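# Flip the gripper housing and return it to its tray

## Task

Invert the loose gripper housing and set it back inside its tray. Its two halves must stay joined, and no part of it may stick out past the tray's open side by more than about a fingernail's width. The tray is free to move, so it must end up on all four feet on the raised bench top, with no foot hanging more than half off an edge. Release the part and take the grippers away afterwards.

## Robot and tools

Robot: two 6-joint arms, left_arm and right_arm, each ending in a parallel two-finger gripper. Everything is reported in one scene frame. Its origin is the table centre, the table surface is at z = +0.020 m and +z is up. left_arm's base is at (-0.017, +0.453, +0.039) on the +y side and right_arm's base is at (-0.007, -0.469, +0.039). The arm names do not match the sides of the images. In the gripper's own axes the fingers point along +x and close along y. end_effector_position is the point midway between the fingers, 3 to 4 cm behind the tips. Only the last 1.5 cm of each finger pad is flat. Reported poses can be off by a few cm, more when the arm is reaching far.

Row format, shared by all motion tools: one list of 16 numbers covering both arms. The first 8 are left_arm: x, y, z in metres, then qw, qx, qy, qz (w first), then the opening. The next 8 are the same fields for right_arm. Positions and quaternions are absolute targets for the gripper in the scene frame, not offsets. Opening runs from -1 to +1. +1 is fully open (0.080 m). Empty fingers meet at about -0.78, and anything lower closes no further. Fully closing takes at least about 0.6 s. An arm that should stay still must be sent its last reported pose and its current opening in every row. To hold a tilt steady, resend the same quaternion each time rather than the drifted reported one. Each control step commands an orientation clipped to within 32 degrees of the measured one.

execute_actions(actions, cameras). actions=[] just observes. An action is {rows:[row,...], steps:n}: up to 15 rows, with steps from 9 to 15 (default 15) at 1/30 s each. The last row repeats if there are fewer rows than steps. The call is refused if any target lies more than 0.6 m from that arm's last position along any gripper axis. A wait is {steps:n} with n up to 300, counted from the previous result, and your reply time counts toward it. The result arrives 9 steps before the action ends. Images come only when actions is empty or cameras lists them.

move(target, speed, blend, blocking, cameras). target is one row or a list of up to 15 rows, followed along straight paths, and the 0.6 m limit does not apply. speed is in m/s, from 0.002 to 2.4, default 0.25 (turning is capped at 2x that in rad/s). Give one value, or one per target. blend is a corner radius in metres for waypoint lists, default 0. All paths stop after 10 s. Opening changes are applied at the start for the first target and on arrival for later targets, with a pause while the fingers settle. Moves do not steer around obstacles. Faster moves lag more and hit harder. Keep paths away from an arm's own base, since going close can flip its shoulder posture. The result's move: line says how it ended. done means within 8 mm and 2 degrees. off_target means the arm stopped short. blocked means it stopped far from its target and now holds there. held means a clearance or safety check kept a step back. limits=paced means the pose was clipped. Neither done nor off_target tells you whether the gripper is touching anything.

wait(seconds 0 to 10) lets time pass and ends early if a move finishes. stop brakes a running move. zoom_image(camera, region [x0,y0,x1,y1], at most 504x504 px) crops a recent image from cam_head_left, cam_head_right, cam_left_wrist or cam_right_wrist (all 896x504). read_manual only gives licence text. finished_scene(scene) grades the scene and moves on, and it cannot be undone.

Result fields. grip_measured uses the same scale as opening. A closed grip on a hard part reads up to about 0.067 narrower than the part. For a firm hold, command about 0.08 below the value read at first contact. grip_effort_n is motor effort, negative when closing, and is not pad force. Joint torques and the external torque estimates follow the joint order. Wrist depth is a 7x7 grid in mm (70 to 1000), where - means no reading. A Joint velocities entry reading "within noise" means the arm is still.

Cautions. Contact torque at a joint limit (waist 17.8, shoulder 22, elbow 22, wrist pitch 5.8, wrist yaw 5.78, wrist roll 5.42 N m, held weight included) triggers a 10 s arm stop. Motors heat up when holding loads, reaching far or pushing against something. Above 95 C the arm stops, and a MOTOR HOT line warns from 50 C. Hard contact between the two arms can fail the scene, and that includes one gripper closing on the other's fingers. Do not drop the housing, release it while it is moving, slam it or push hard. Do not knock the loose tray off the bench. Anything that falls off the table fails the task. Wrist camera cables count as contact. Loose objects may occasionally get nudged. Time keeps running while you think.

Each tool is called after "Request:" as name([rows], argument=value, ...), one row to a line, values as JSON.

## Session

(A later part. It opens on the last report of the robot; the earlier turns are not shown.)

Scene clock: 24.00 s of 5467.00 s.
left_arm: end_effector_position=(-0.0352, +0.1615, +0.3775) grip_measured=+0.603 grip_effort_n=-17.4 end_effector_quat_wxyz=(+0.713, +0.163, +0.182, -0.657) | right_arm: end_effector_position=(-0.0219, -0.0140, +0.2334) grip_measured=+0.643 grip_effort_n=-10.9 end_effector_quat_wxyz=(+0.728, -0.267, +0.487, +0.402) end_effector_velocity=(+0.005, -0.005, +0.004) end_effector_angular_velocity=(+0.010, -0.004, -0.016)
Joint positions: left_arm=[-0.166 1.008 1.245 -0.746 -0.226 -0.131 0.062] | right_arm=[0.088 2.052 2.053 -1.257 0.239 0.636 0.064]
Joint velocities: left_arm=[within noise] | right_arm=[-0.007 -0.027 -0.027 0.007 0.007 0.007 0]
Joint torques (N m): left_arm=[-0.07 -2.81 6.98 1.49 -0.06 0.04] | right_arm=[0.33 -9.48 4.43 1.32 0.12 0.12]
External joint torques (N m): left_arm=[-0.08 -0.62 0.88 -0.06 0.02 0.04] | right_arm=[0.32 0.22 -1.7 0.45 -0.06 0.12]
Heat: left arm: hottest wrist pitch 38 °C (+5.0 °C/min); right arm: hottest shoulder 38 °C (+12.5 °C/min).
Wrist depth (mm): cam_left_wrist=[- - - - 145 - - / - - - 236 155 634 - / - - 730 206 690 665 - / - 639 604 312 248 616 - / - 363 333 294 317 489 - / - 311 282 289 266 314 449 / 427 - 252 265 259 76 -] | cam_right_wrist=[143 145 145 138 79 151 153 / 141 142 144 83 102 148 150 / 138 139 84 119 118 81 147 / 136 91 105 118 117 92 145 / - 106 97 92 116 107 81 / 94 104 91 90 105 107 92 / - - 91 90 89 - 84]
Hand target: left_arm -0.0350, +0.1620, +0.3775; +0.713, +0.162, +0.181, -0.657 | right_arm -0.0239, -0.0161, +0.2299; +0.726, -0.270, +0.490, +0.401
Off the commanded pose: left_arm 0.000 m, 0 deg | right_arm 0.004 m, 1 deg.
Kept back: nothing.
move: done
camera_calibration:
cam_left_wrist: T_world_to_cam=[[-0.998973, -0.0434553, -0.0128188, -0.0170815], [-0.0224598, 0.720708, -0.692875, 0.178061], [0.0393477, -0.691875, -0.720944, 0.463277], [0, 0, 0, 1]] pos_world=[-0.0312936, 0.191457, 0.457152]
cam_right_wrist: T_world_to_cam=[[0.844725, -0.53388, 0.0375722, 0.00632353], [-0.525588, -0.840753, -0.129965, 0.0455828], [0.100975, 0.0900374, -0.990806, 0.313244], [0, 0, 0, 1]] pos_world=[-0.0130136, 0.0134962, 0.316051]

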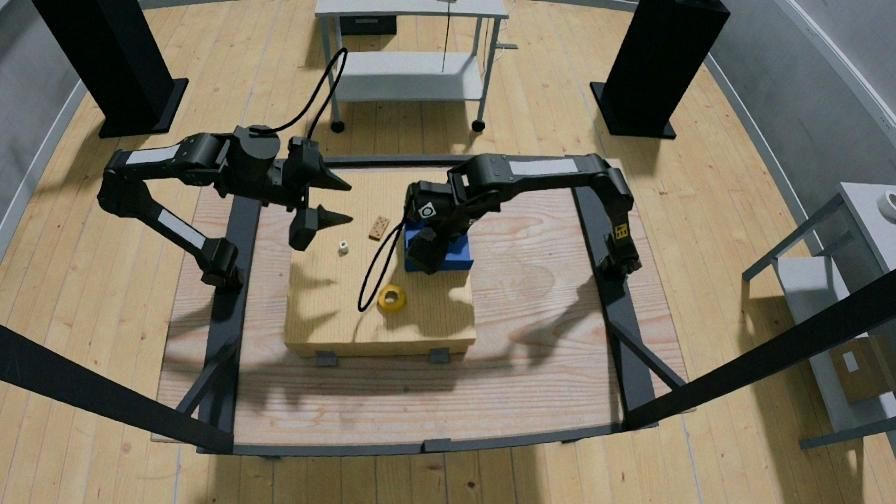

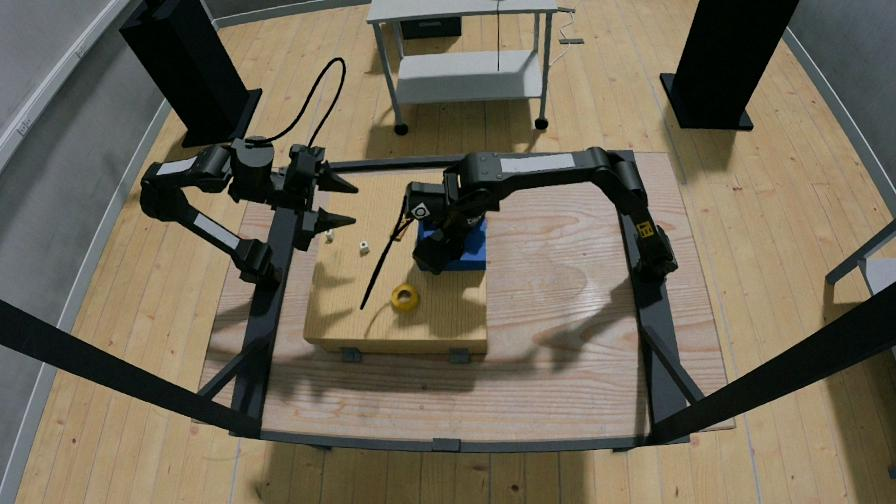

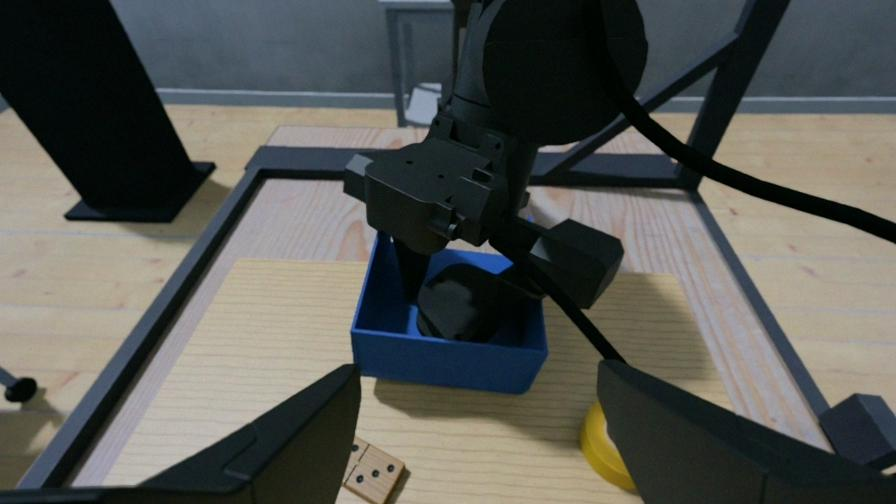

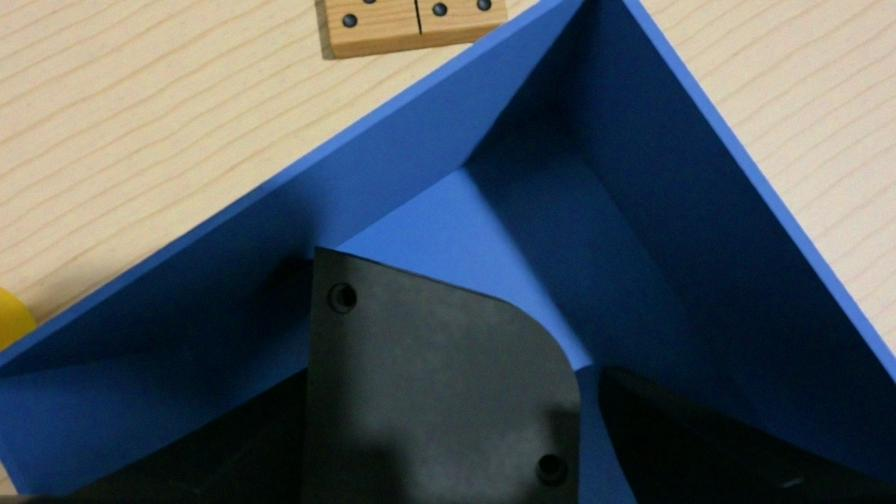

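Request:
move(target=[-0.035,0.162,0.3775,0.713,0.162,0.181,-0.657,0.6,-0.0219,-0.014,0.275,0.7258,-0.2702,0.4896,0.4007,0.64], speed=0.08)

Request:
zoom_image(camera="cam_left_wrist", region=[330, 200, 580, 410])

Request:
zoom_image(camera="cam_right_wrist", region=[196, 0, 700, 504])

Scene clock: 28.93 s of 5467.00 s.
left_arm: end_effector_position=(-0.0352, +0.1615, +0.3775) grip_measured=+0.603 grip_effort_n=-17.4 end_effector_quat_wxyz=(+0.713, +0.163, +0.182, -0.657) | right_arm: end_effector_position=(-0.0218, -0.0168, +0.2789) grip_measured=+0.643 grip_effort_n=-10.9 end_effector_quat_wxyz=(+0.729, -0.263, +0.485, +0.405) end_effector_velocity=(+0.003, -0.005, -0.011) end_effector_angular_velocity=(-0.058, -0.002, +0.002)
Joint positions: left_arm=[-0.166 1.008 1.245 -0.746 -0.226 -0.131 0.062] | right_arm=[0.088 2.115 2.34 -1.47 0.238 0.636 0.064]
Joint velocities: left_arm=[within noise] | right_arm=[-0.007 0.017 -0.002 -0.037 -0.007 -0.007 0]
Joint torques (N m): left_arm=[-0.25 -2.73 6.9 1.51 -0.04 0.04] | right_arm=[-0.19 -7.89 6.28 1.16 0.13 -0.13]
External joint torques (N m): left_arm=[-0.26 -0.61 0.9 -0.01 0.04 0.03] | right_arm=[-0.2 1.86 0.56 0.28 -0.04 -0.13]
Heat: left arm: hottest elbow 38 °C (+6.2 °C/min); right arm: hottest shoulder 38 °C (+10.4 °C/min).
Wrist depth (mm): cam_left_wrist=[- - - 206 - - - / - - 840 168 - - - / - - 722 277 196 - - / - 645 609 358 373 618 - / - 365 335 310 330 507 - / - 311 281 289 267 305 438 / 433 - 253 267 260 77 383] | cam_right_wrist=[193 195 196 197 199 201 344 / 189 191 192 192 196 197 199 / 185 187 188 163 156 193 195 / 182 183 149 173 168 189 192 / 161 142 168 143 171 154 188 / 162 142 139 140 142 129 332 / - - 103 137 139 - 329]
Hand target: left_arm -0.0350, +0.1620, +0.3775; +0.713, +0.162, +0.181, -0.657 | right_arm -0.0218, -0.0143, +0.2747; +0.727, -0.267, +0.487, +0.404
Off the commanded pose: left_arm 0.000 m, 0 deg | right_arm 0.005 m, 1 deg.
joint sent to its limit (right arm) — joint 3 (elbow), upper limit, where the elbow is as straight as it goes.
Kept back: nothing.
move: done
camera_calibration:
cam_left_wrist: T_world_to_cam=[[-0.998973, -0.0434553, -0.0128188, -0.0170815], [-0.0224598, 0.720708, -0.692875, 0.178061], [0.0393477, -0.691875, -0.720944, 0.463277], [0, 0, 0, 1]] pos_world=[-0.0312936, 0.191457, 0.457152]
cam_right_wrist: T_world_to_cam=[[0.845018, -0.533905, 0.0298359, 0.00509585], [-0.525556, -0.83951, -0.137887, 0.0515082], [0.0986662, 0.100837, -0.989998, 0.358575], [0, 0, 0, 1]] pos_world=[-0.0126149, 0.00980471, 0.361939]

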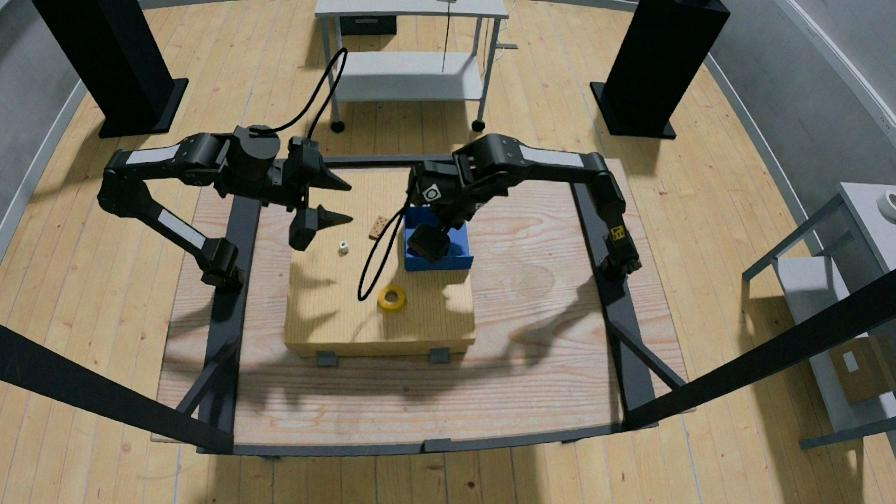

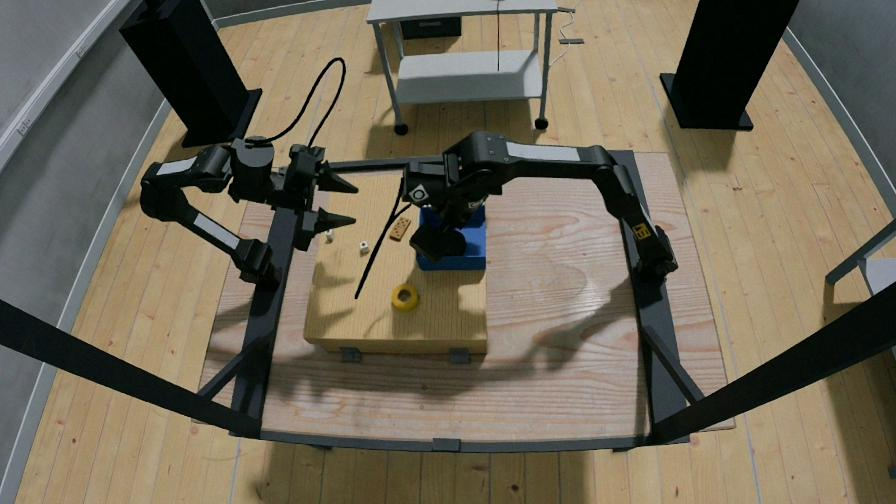

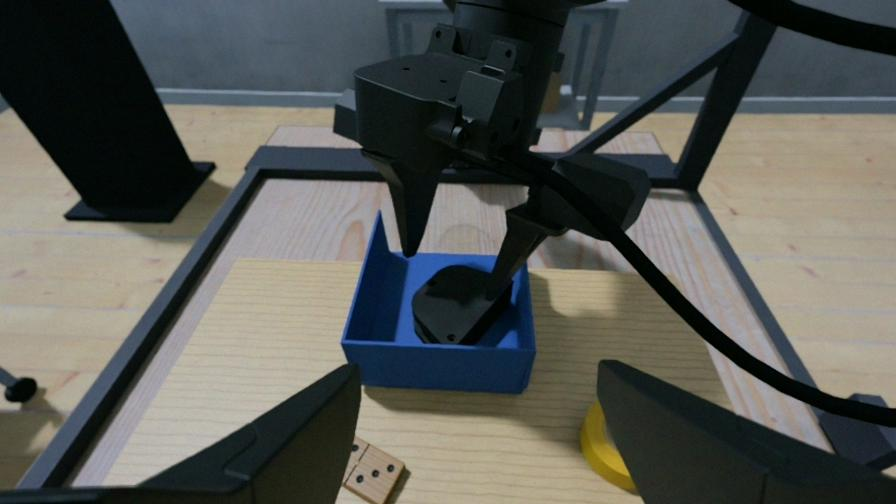

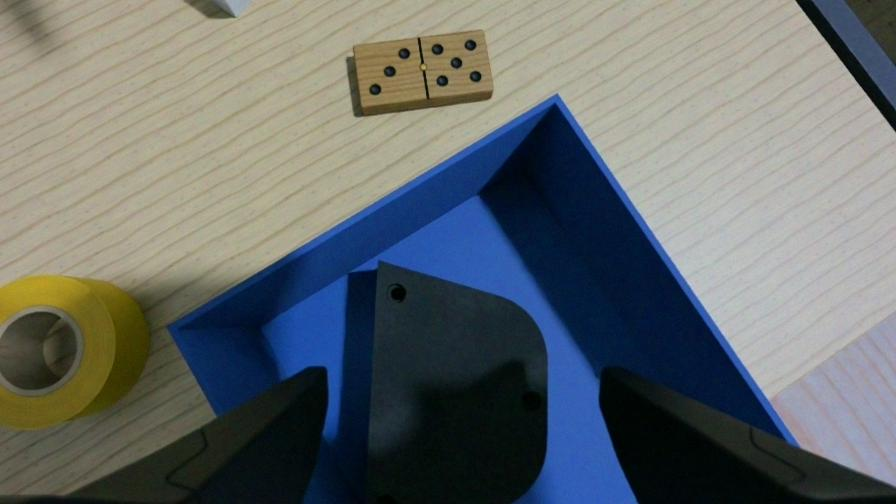

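Scaled by 2.016 from the camera's 896x504 image, which has a finer 1280x720 frame.

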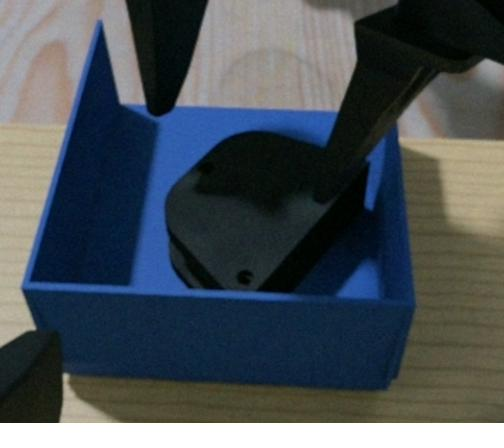

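Scaled by 1.000.

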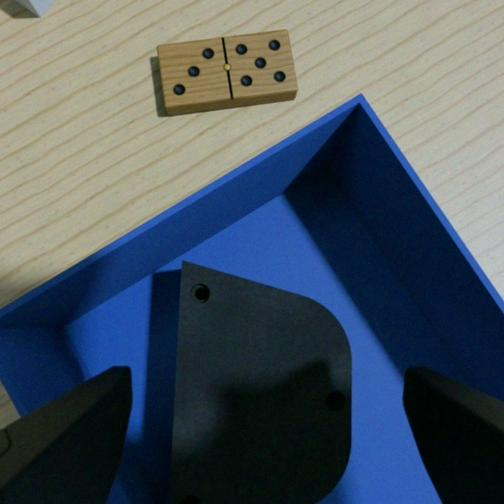

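Request:
move([
  [-0.035,0.162,0.3775,0.713,0.162,0.181,-0.657,0.6,-0.0205,-0.0196,0.265,0.6569,-0.2617,0.5809,0.4029,0.64],
  [-0.035,0.162,0.3775,0.713,0.162,0.181,-0.657,0.6,-0.0205,-0.0196,0.250,0.6569,-0.2617,0.5809,0.4029,0.64],
], speed=0.12)

Request:
zoom_image(camera="cam_left_wrist", region=[330, 200, 580, 410])

Scene clock: 31.87 s of 5467.00 s.
left_arm: end_effector_position=(-0.0352, +0.1615, +0.3775) grip_measured=+0.603 grip_effort_n=-17.9 end_effector_quat_wxyz=(+0.713, +0.163, +0.182, -0.657) | right_arm: end_effector_position=(-0.0204, -0.0211, +0.2527) grip_measured=+0.643 grip_effort_n=-11.4 end_effector_quat_wxyz=(+0.659, -0.259, +0.580, +0.403)
Joint positions: left_arm=[-0.166 1.008 1.245 -0.746 -0.226 -0.131 0.062] | right_arm=[0.01 2.162 2.343 -1.519 0.011 0.622 0.064]
Joint velocities: within noise
Joint torques (N m): left_arm=[-0.07 -3.01 6.81 1.52 -0.04 -0.01] | right_arm=[-0.19 -8.64 6.06 0.97 -0.04 -0.19]
External joint torques (N m): left_arm=[-0.08 -0.78 0.66 -0.05 0.04 -0.01] | right_arm=[-0.25 1.41 0.35 0.22 -0.07 -0.19]
Heat: left arm: hottest elbow 38 °C (+5.6 °C/min); right arm: hottest shoulder 39 °C (+11.3 °C/min).
Wrist depth (mm): cam_left_wrist=[- - - 135 - - - / - - - 211 - - - / - - 213 197 239 670 - / - 636 392 324 219 613 - / - 365 333 311 332 489 - / - 310 280 289 268 312 450 / 425 - 252 265 260 76 385] | cam_right_wrist=[155 153 149 146 99 139 137 / 157 155 151 107 132 99 138 / 159 157 107 136 133 103 140 / 151 114 141 111 134 116 141 / 99 115 143 112 135 133 112 / 165 97 102 114 111 134 108 / - - 103 115 113 - 104]
Hand target: left_arm -0.0350, +0.1620, +0.3775; +0.713, +0.162, +0.181, -0.657 | right_arm -0.0204, -0.0196, +0.2501; +0.657, -0.262, +0.581, +0.403
Off the commanded pose: left_arm 0.000 m, 0 deg | right_arm 0.003 m, 0 deg.
joint sent to its limit (right arm) — joint 3 (elbow), upper limit, where the elbow is as straight as it goes.
Kept back: nothing.
move: done
camera_calibration:
cam_left_wrist: T_world_to_cam=[[-0.998973, -0.0434553, -0.0128188, -0.0170815], [-0.0224598, 0.720708, -0.692875, 0.178061], [0.0393477, -0.691875, -0.720944, 0.463277], [0, 0, 0, 1]] pos_world=[-0.0312936, 0.191457, 0.457152]
cam_right_wrist: T_world_to_cam=[[0.838659, -0.537685, -0.086865, 0.0317264], [-0.533796, -0.843106, 0.0650688, -0.00655268], [-0.108223, -0.00820235, -0.994093, 0.327368], [0, 0, 0, 1]] pos_world=[0.0053233, 0.0142194, 0.328616]

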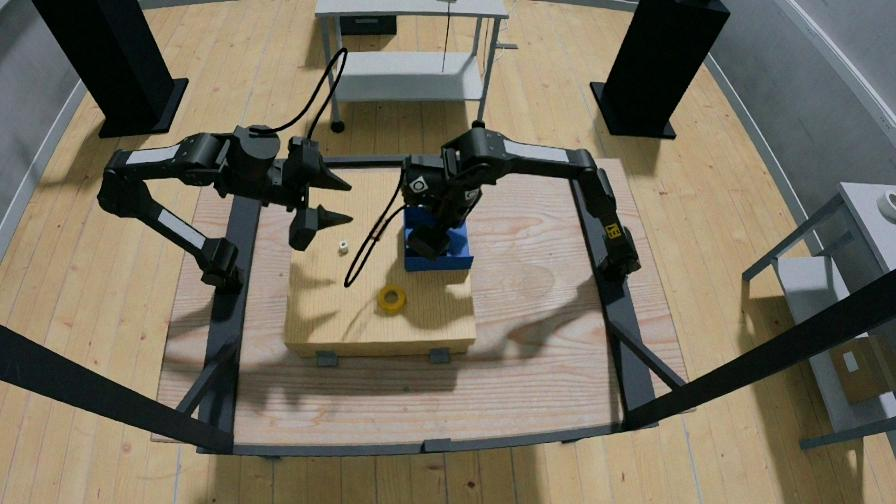

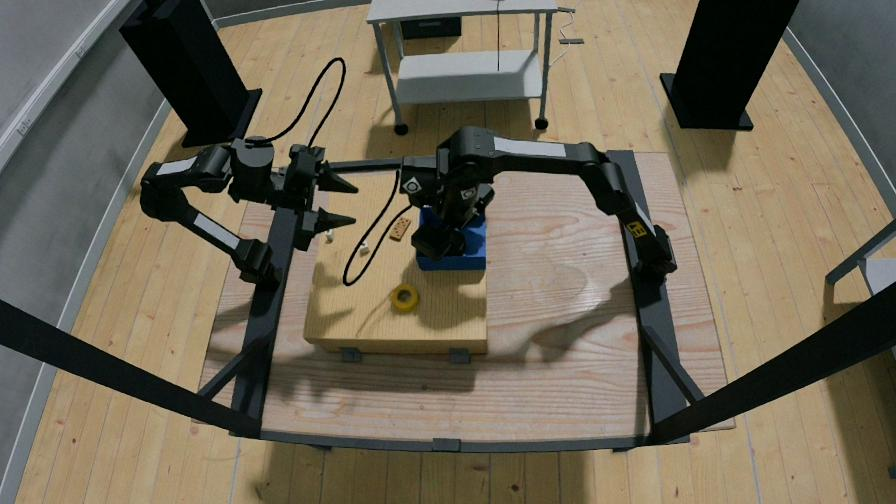

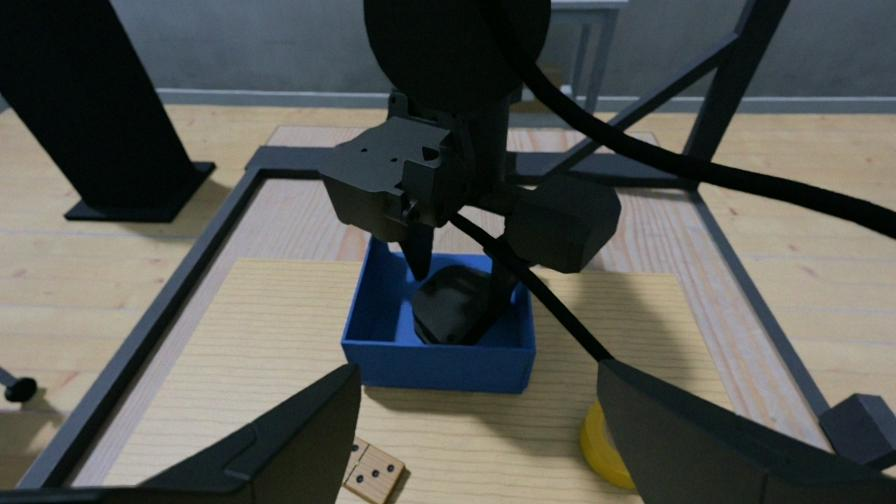

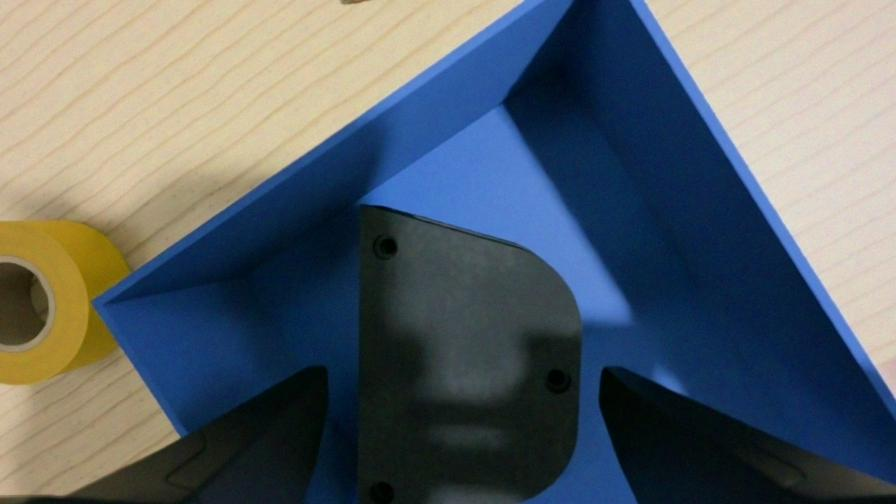

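Scaled by 2.016 from the camera's 896x504 image, which has a finer 1280x720 frame.

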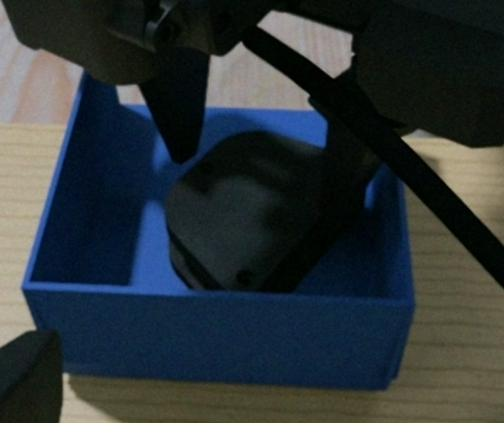

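Request:
move(target=[-0.035,0.162,0.3775,0.713,0.162,0.181,-0.657,0.6,-0.0197,-0.0195,0.2365,0.6569,-0.2617,0.5809,0.4029,0.64], speed=0.06)

Request:
zoom_image(camera="cam_left_wrist", region=[330, 200, 580, 410])

Scene clock: 33.03 s of 5467.00 s.
left_arm: end_effector_position=(-0.0352, +0.1615, +0.3775) grip_measured=+0.603 grip_effort_n=-17.4 end_effector_quat_wxyz=(+0.713, +0.163, +0.182, -0.657) | right_arm: end_effector_position=(-0.0194, -0.0176, +0.2331) grip_measured=+0.643 grip_effort_n=-10.9 end_effector_quat_wxyz=(+0.658, -0.263, +0.583, +0.399) end_effector_velocity=(+0.000, -0.004, +0.005) end_effector_angular_velocity=(+0.002, +0.009, -0.008)
Joint positions: left_arm=[-0.166 1.008 1.245 -0.746 -0.226 -0.131 0.062] | right_arm=[0.007 2.154 2.25 -1.447 0.01 0.62 0.064]
Joint velocities: left_arm=[within noise] | right_arm=[-0.002 -0.017 -0.007 -0.007 -0.007 0.007 0]
Joint torques (N m): left_arm=[-0.12 -2.79 6.75 1.53 -0.05 0.01] | right_arm=[-0.06 -11.02 4.68 1.26 -0.05 -0.21]
External joint torques (N m): left_arm=[-0.12 -0.63 0.68 -0.01 0.02 0.01] | right_arm=[-0.09 -0.87 -1.19 0.53 -0.08 -0.21]
Heat: left arm: hottest elbow 38 °C (+5.4 °C/min); right arm: hottest shoulder 39 °C (+10.9 °C/min).
Wrist depth (mm): cam_left_wrist=[- - - 136 - - - / - - - 145 - - - / - - 693 212 704 - - / - 646 388 220 227 578 - / - 368 336 304 332 488 - / - 309 281 289 176 312 441 / 425 - 253 266 259 76 383] | cam_right_wrist=[132 130 127 78 91 78 118 / 134 131 - 99 111 81 119 / 136 133 99 115 113 89 120 / - 102 111 91 114 112 79 / - 113 121 91 115 114 81 / - 98 94 93 91 114 93 / - - 94 93 92 - 97]
Hand target: left_arm -0.0350, +0.1620, +0.3775; +0.713, +0.162, +0.181, -0.657 | right_arm -0.0196, -0.0195, +0.2366; +0.657, -0.262, +0.581, +0.403
Off the commanded pose: left_arm 0.000 m, 0 deg | right_arm 0.004 m, 1 deg.
Kept back: nothing.
move: done
camera_calibration:
cam_left_wrist: T_world_to_cam=[[-0.998973, -0.0434553, -0.0128188, -0.0170815], [-0.0224598, 0.720708, -0.692875, 0.178061], [0.0393477, -0.691875, -0.720944, 0.463277], [0, 0, 0, 1]] pos_world=[-0.0312936, 0.191457, 0.457152]
cam_right_wrist: T_world_to_cam=[[0.838082, -0.539742, -0.0793537, 0.0292819], [-0.534781, -0.841561, 0.0760493, -0.00433801], [-0.107828, -0.0212987, -0.993941, 0.307741], [0, 0, 0, 1]] pos_world=[0.0063225, 0.0187084, 0.30853]

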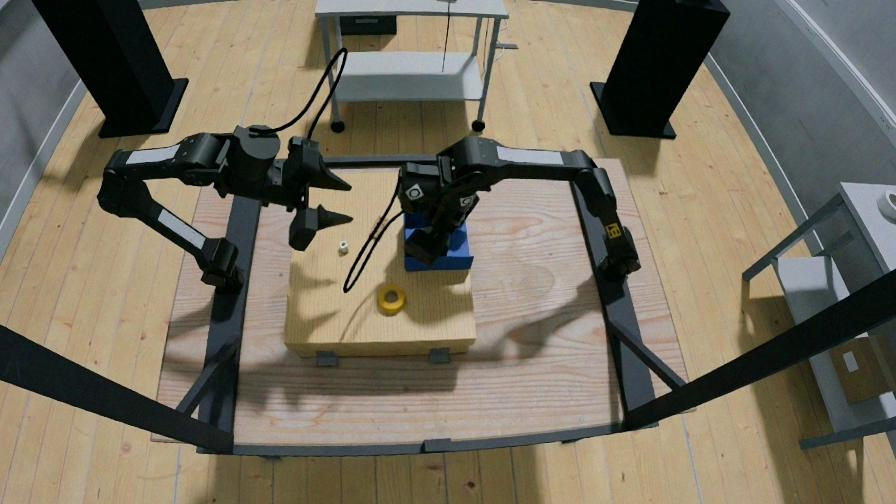

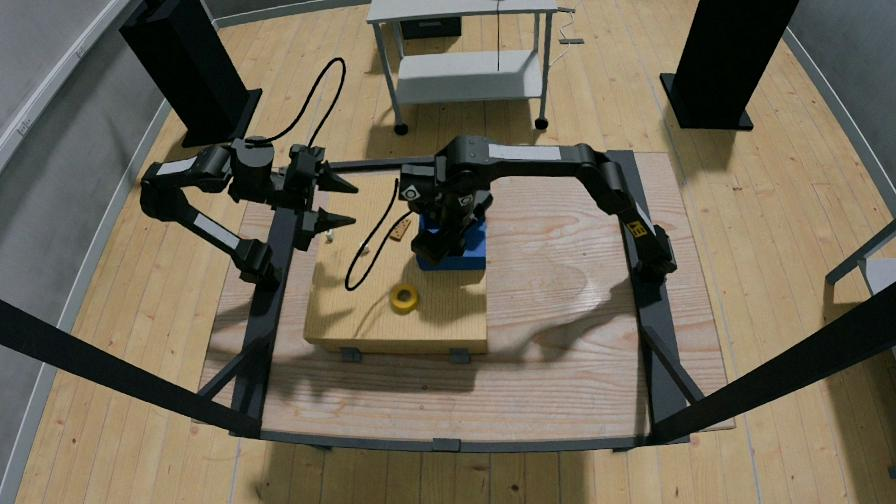

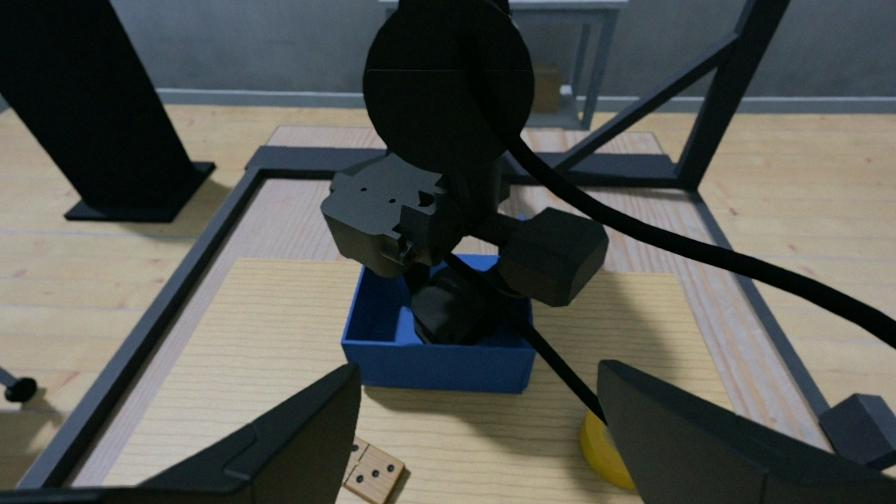

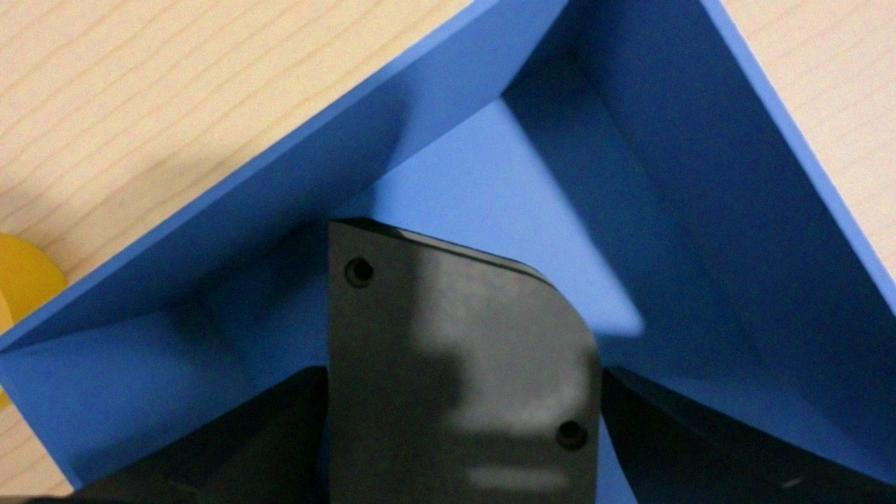

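Scaled by 2.016 from the camera's 896x504 image, which has a finer 1280x720 frame.

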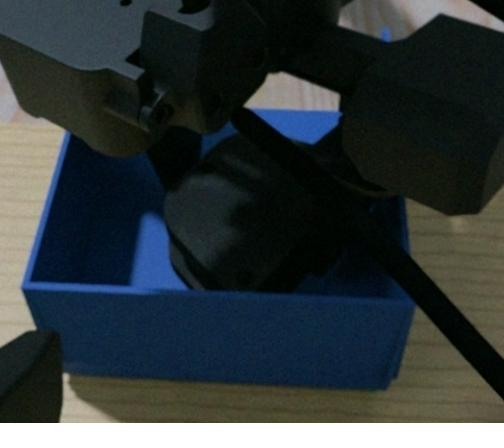

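Request:
move([
  [-0.035,0.162,0.3775,0.713,0.162,0.181,-0.657,0.6,-0.0185,-0.0205,0.2315,0.6569,-0.2617,0.5809,0.4029,0.64],
], speed=0.05)

Request:
zoom_image(camera="cam_left_wrist", region=[330, 200, 580, 410])

Scene clock: 37.50 s of 5467.00 s.
left_arm: end_effector_position=(-0.0352, +0.1615, +0.3775) grip_measured=+0.603 grip_effort_n=-17.9 end_effector_quat_wxyz=(+0.713, +0.163, +0.182, -0.657) | right_arm: end_effector_position=(-0.0186, -0.0185, +0.2300) grip_measured=+0.643 grip_effort_n=-11.4 end_effector_quat_wxyz=(+0.658, -0.261, +0.581, +0.401)
Joint positions: left_arm=[-0.166 1.008 1.245 -0.746 -0.226 -0.131 0.062] | right_arm=[0.005 2.135 2.206 -1.416 0.01 0.618 0.064]
Joint velocities: within noise
Joint torques (N m): left_arm=[-0.1 -2.8 6.9 1.48 -0.04 0.02] | right_arm=[-0.18 -10.68 4.5 1.19 -0.07 -0.21]
External joint torques (N m): left_arm=[-0.11 -0.65 0.86 -0.06 0.04 0.02] | right_arm=[-0.15 -0.71 -1.35 0.46 -0.1 -0.2]
Heat: left arm: hottest wrist pitch 39 °C (+4.8 °C/min); right arm: hottest shoulder 42 °C (+14.4 °C/min).
Wrist depth (mm): cam_left_wrist=[- - - 138 - - - / - - - 145 - - - / - - 702 218 694 - - / - 640 390 231 230 581 - / - 366 334 304 333 489 516 / - 310 280 289 178 313 438 / 428 - 252 265 260 76 382] | cam_right_wrist=[131 129 127 77 90 76 116 / 133 130 - 102 110 81 117 / 134 79 98 113 111 87 118 / - 101 111 91 112 105 77 / - 112 119 89 113 112 82 / 89 97 91 90 89 112 89 / - - 92 91 90 - 95]
Hand target: left_arm -0.0350, +0.1620, +0.3775; +0.713, +0.162, +0.181, -0.657 | right_arm -0.0185, -0.0205, +0.2315; +0.657, -0.262, +0.581, +0.403
Off the commanded pose: left_arm 0.000 m, 0 deg | right_arm 0.002 m, 0 deg.
Kept back: nothing.
move: done
camera_calibration:
cam_left_wrist: T_world_to_cam=[[-0.998973, -0.0434553, -0.0128188, -0.0170815], [-0.0224598, 0.720708, -0.692875, 0.178061], [0.0393477, -0.691875, -0.720944, 0.463277], [0, 0, 0, 1]] pos_world=[-0.0312936, 0.191457, 0.457152]
cam_right_wrist: T_world_to_cam=[[0.838535, -0.538586, -0.082367, 0.0285331], [-0.534092, -0.842424, 0.0711871, -0.00337392], [-0.107728, -0.0157012, -0.994056, 0.304946], [0, 0, 0, 1]] pos_world=[0.00712338, 0.0173133, 0.305724]

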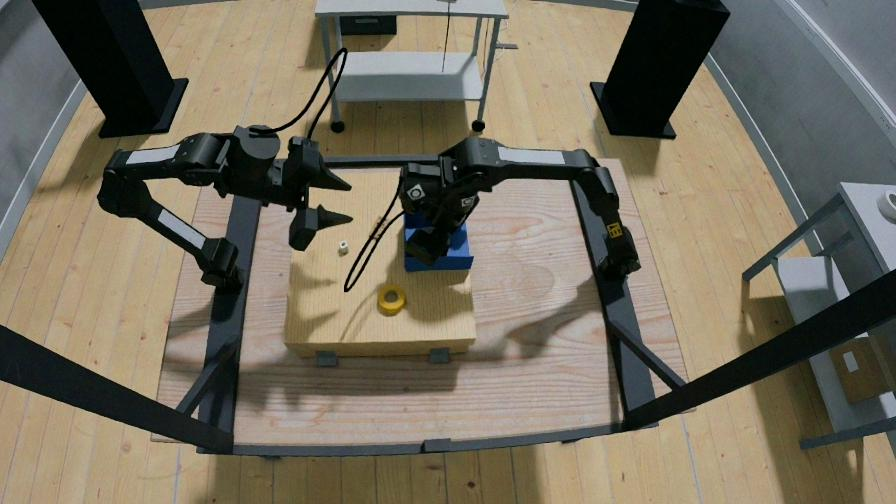

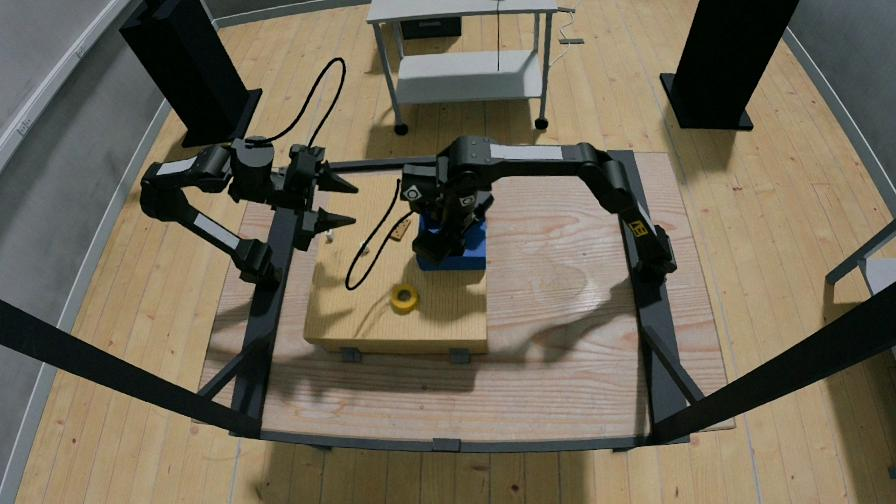

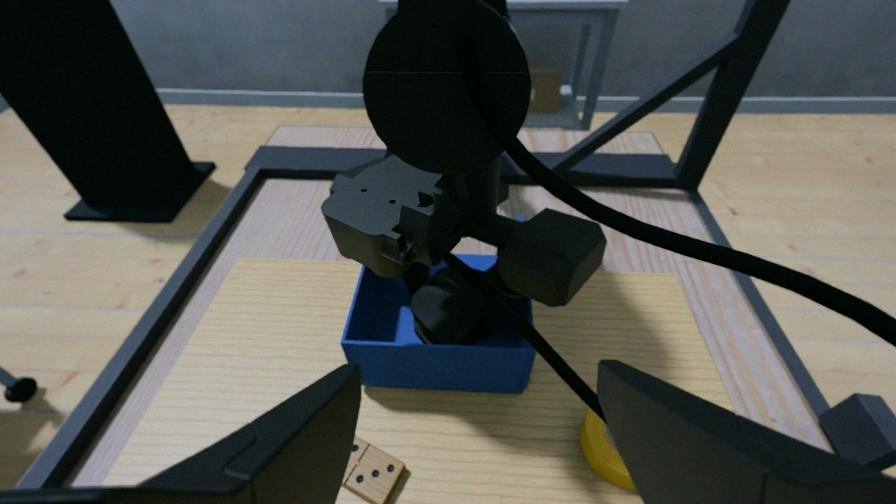

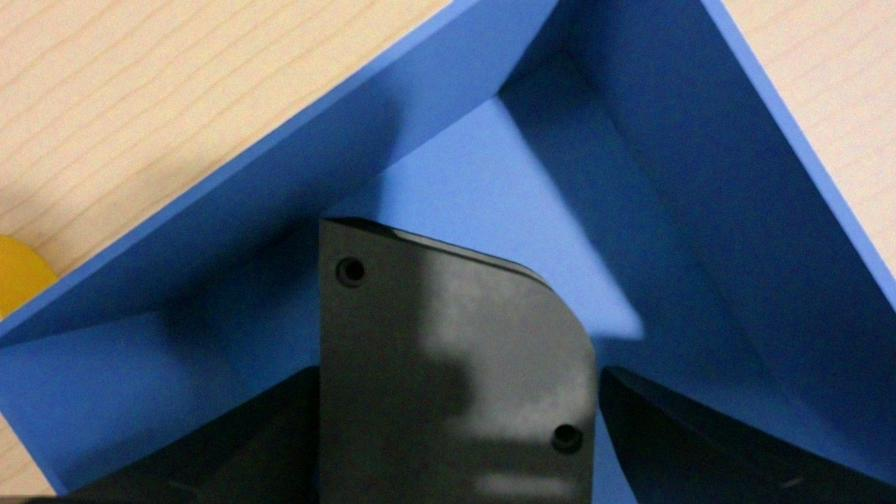

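Scaled by 2.016 from the camera's 896x504 image, which has a finer 1280x720 frame.

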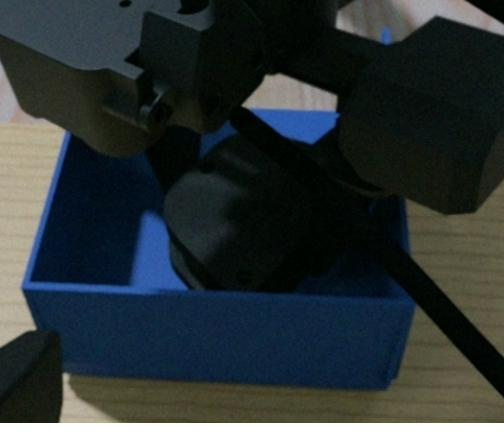

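Request:
move(target=[-0.035,0.162,0.3775,0.713,0.162,0.181,-0.657,0.6,-0.0185,-0.0205,0.2315,0.6569,-0.2617,0.5809,0.4029,0.30], speed=0.05)

Request:
zoom_image(camera="cam_left_wrist", region=[330, 200, 580, 410])

Scene clock: 39.33 s of 5467.00 s.
left_arm: end_effector_position=(-0.0352, +0.1615, +0.3775) grip_measured=+0.603 grip_effort_n=-17.9 end_effector_quat_wxyz=(+0.713, +0.163, +0.182, -0.657) | right_arm: end_effector_position=(-0.0186, -0.0187, +0.2303) grip_measured=+0.355 grip_effort_n=-83.5 end_effector_quat_wxyz=(+0.658, -0.261, +0.581, +0.401)
Joint positions: left_arm=[-0.166 1.008 1.245 -0.746 -0.226 -0.131 0.062] | right_arm=[0.005 2.134 2.204 -1.415 0.009 0.617 0.051]
Joint velocities: within noise
Joint torques (N m): left_arm=[0.06 -2.8 6.95 1.5 -0.05 0.02] | right_arm=[-0.18 -10.53 4.57 1.18 -0.05 -0.19]
External joint torques (N m): left_arm=[0.06 -0.7 0.94 -0.03 0.02 0.02] | right_arm=[-0.22 -0.49 -1.31 0.46 -0.08 -0.18]
Heat: left arm: hottest wrist pitch 39 °C (+4.6 °C/min); right arm: hottest shoulder 43 °C (+15.3 °C/min).
Wrist depth (mm): cam_left_wrist=[- - - 139 - - - / - - - 146 - - - / - - 701 216 695 - - / - 636 388 233 231 583 - / - 364 332 302 331 482 - / - 310 280 290 178 314 440 / 427 - 252 266 259 76 383] | cam_right_wrist=[131 129 127 77 91 77 116 / 133 131 - 105 110 80 118 / 135 79 99 114 111 85 118 / - 102 118 88 113 107 78 / - 111 120 88 113 112 83 / - 104 91 90 88 113 92 / - - 92 91 89 75 104]
Hand target: left_arm -0.0350, +0.1620, +0.3775; +0.713, +0.162, +0.181, -0.657 | right_arm -0.0185, -0.0205, +0.2316; +0.657, -0.262, +0.581, +0.403
Off the commanded pose: left_arm 0.000 m, 0 deg | right_arm 0.002 m, 0 deg.
Kept back: nothing.
move: done
camera_calibration:
cam_left_wrist: T_world_to_cam=[[-0.998973, -0.0434553, -0.0128188, -0.0170815], [-0.0224598, 0.720708, -0.692875, 0.178061], [0.0393477, -0.691875, -0.720944, 0.463277], [0, 0, 0, 1]] pos_world=[-0.0312936, 0.191457, 0.457152]
cam_right_wrist: T_world_to_cam=[[0.838753, -0.538146, -0.0830256, 0.0286344], [-0.53369, -0.842718, 0.070714, -0.00340887], [-0.108022, -0.0150015, -0.994035, 0.305125], [0, 0, 0, 1]] pos_world=[0.00712359, 0.0171141, 0.305923]

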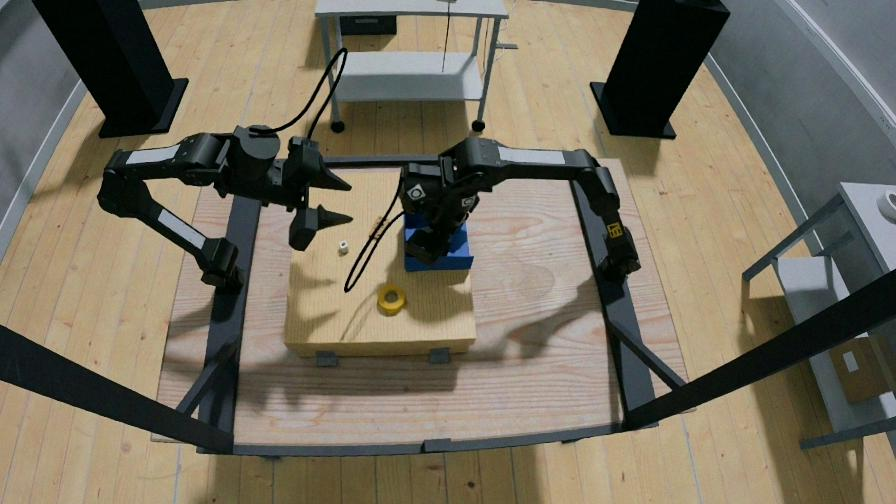

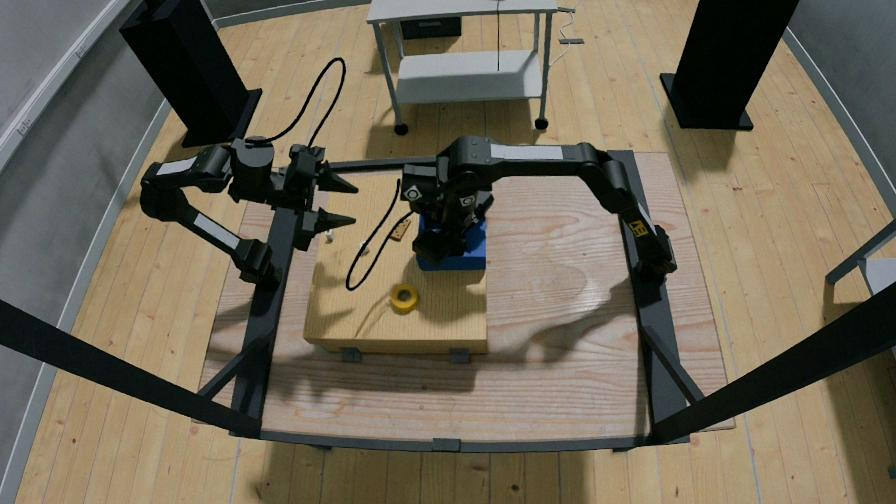

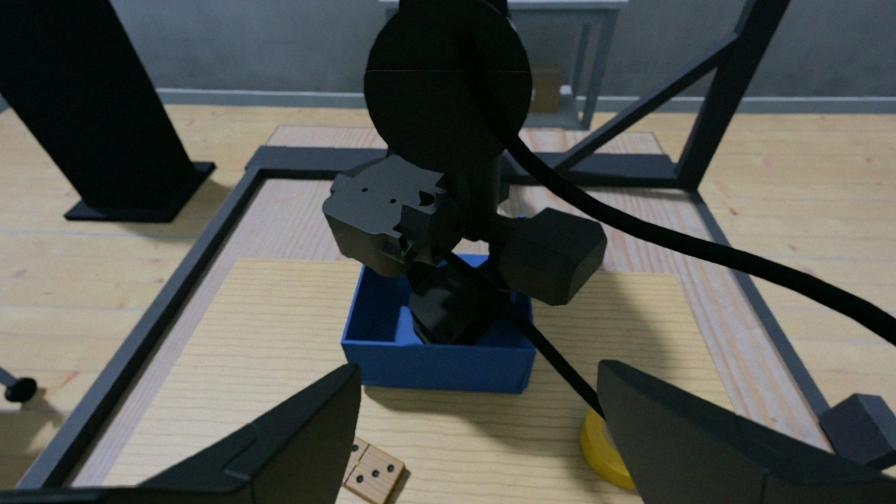

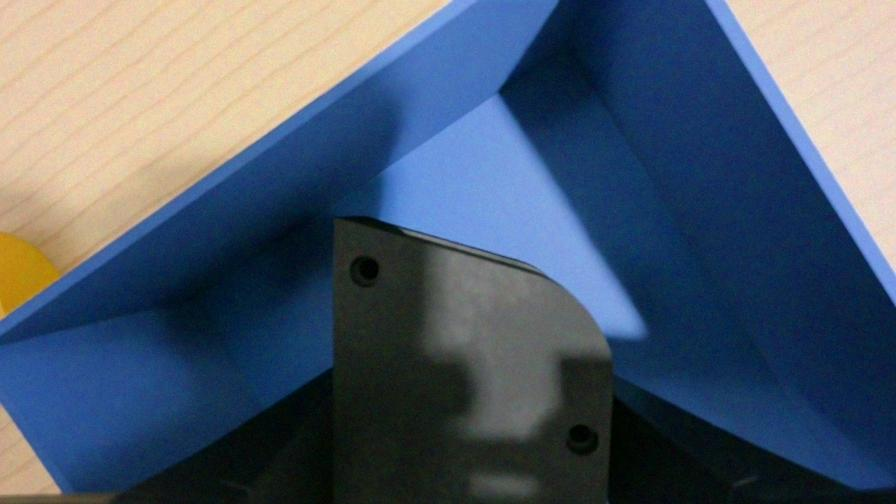

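Scaled by 2.016 from the camera's 896x504 image, which has a finer 1280x720 frame.

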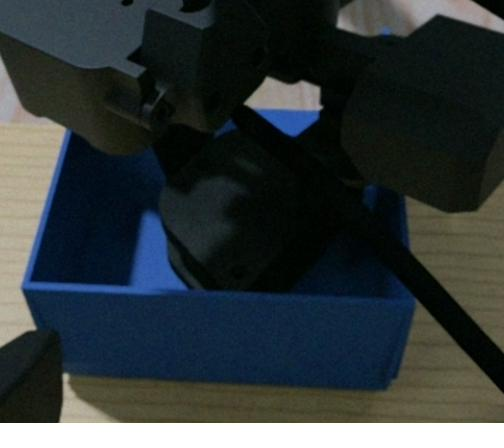

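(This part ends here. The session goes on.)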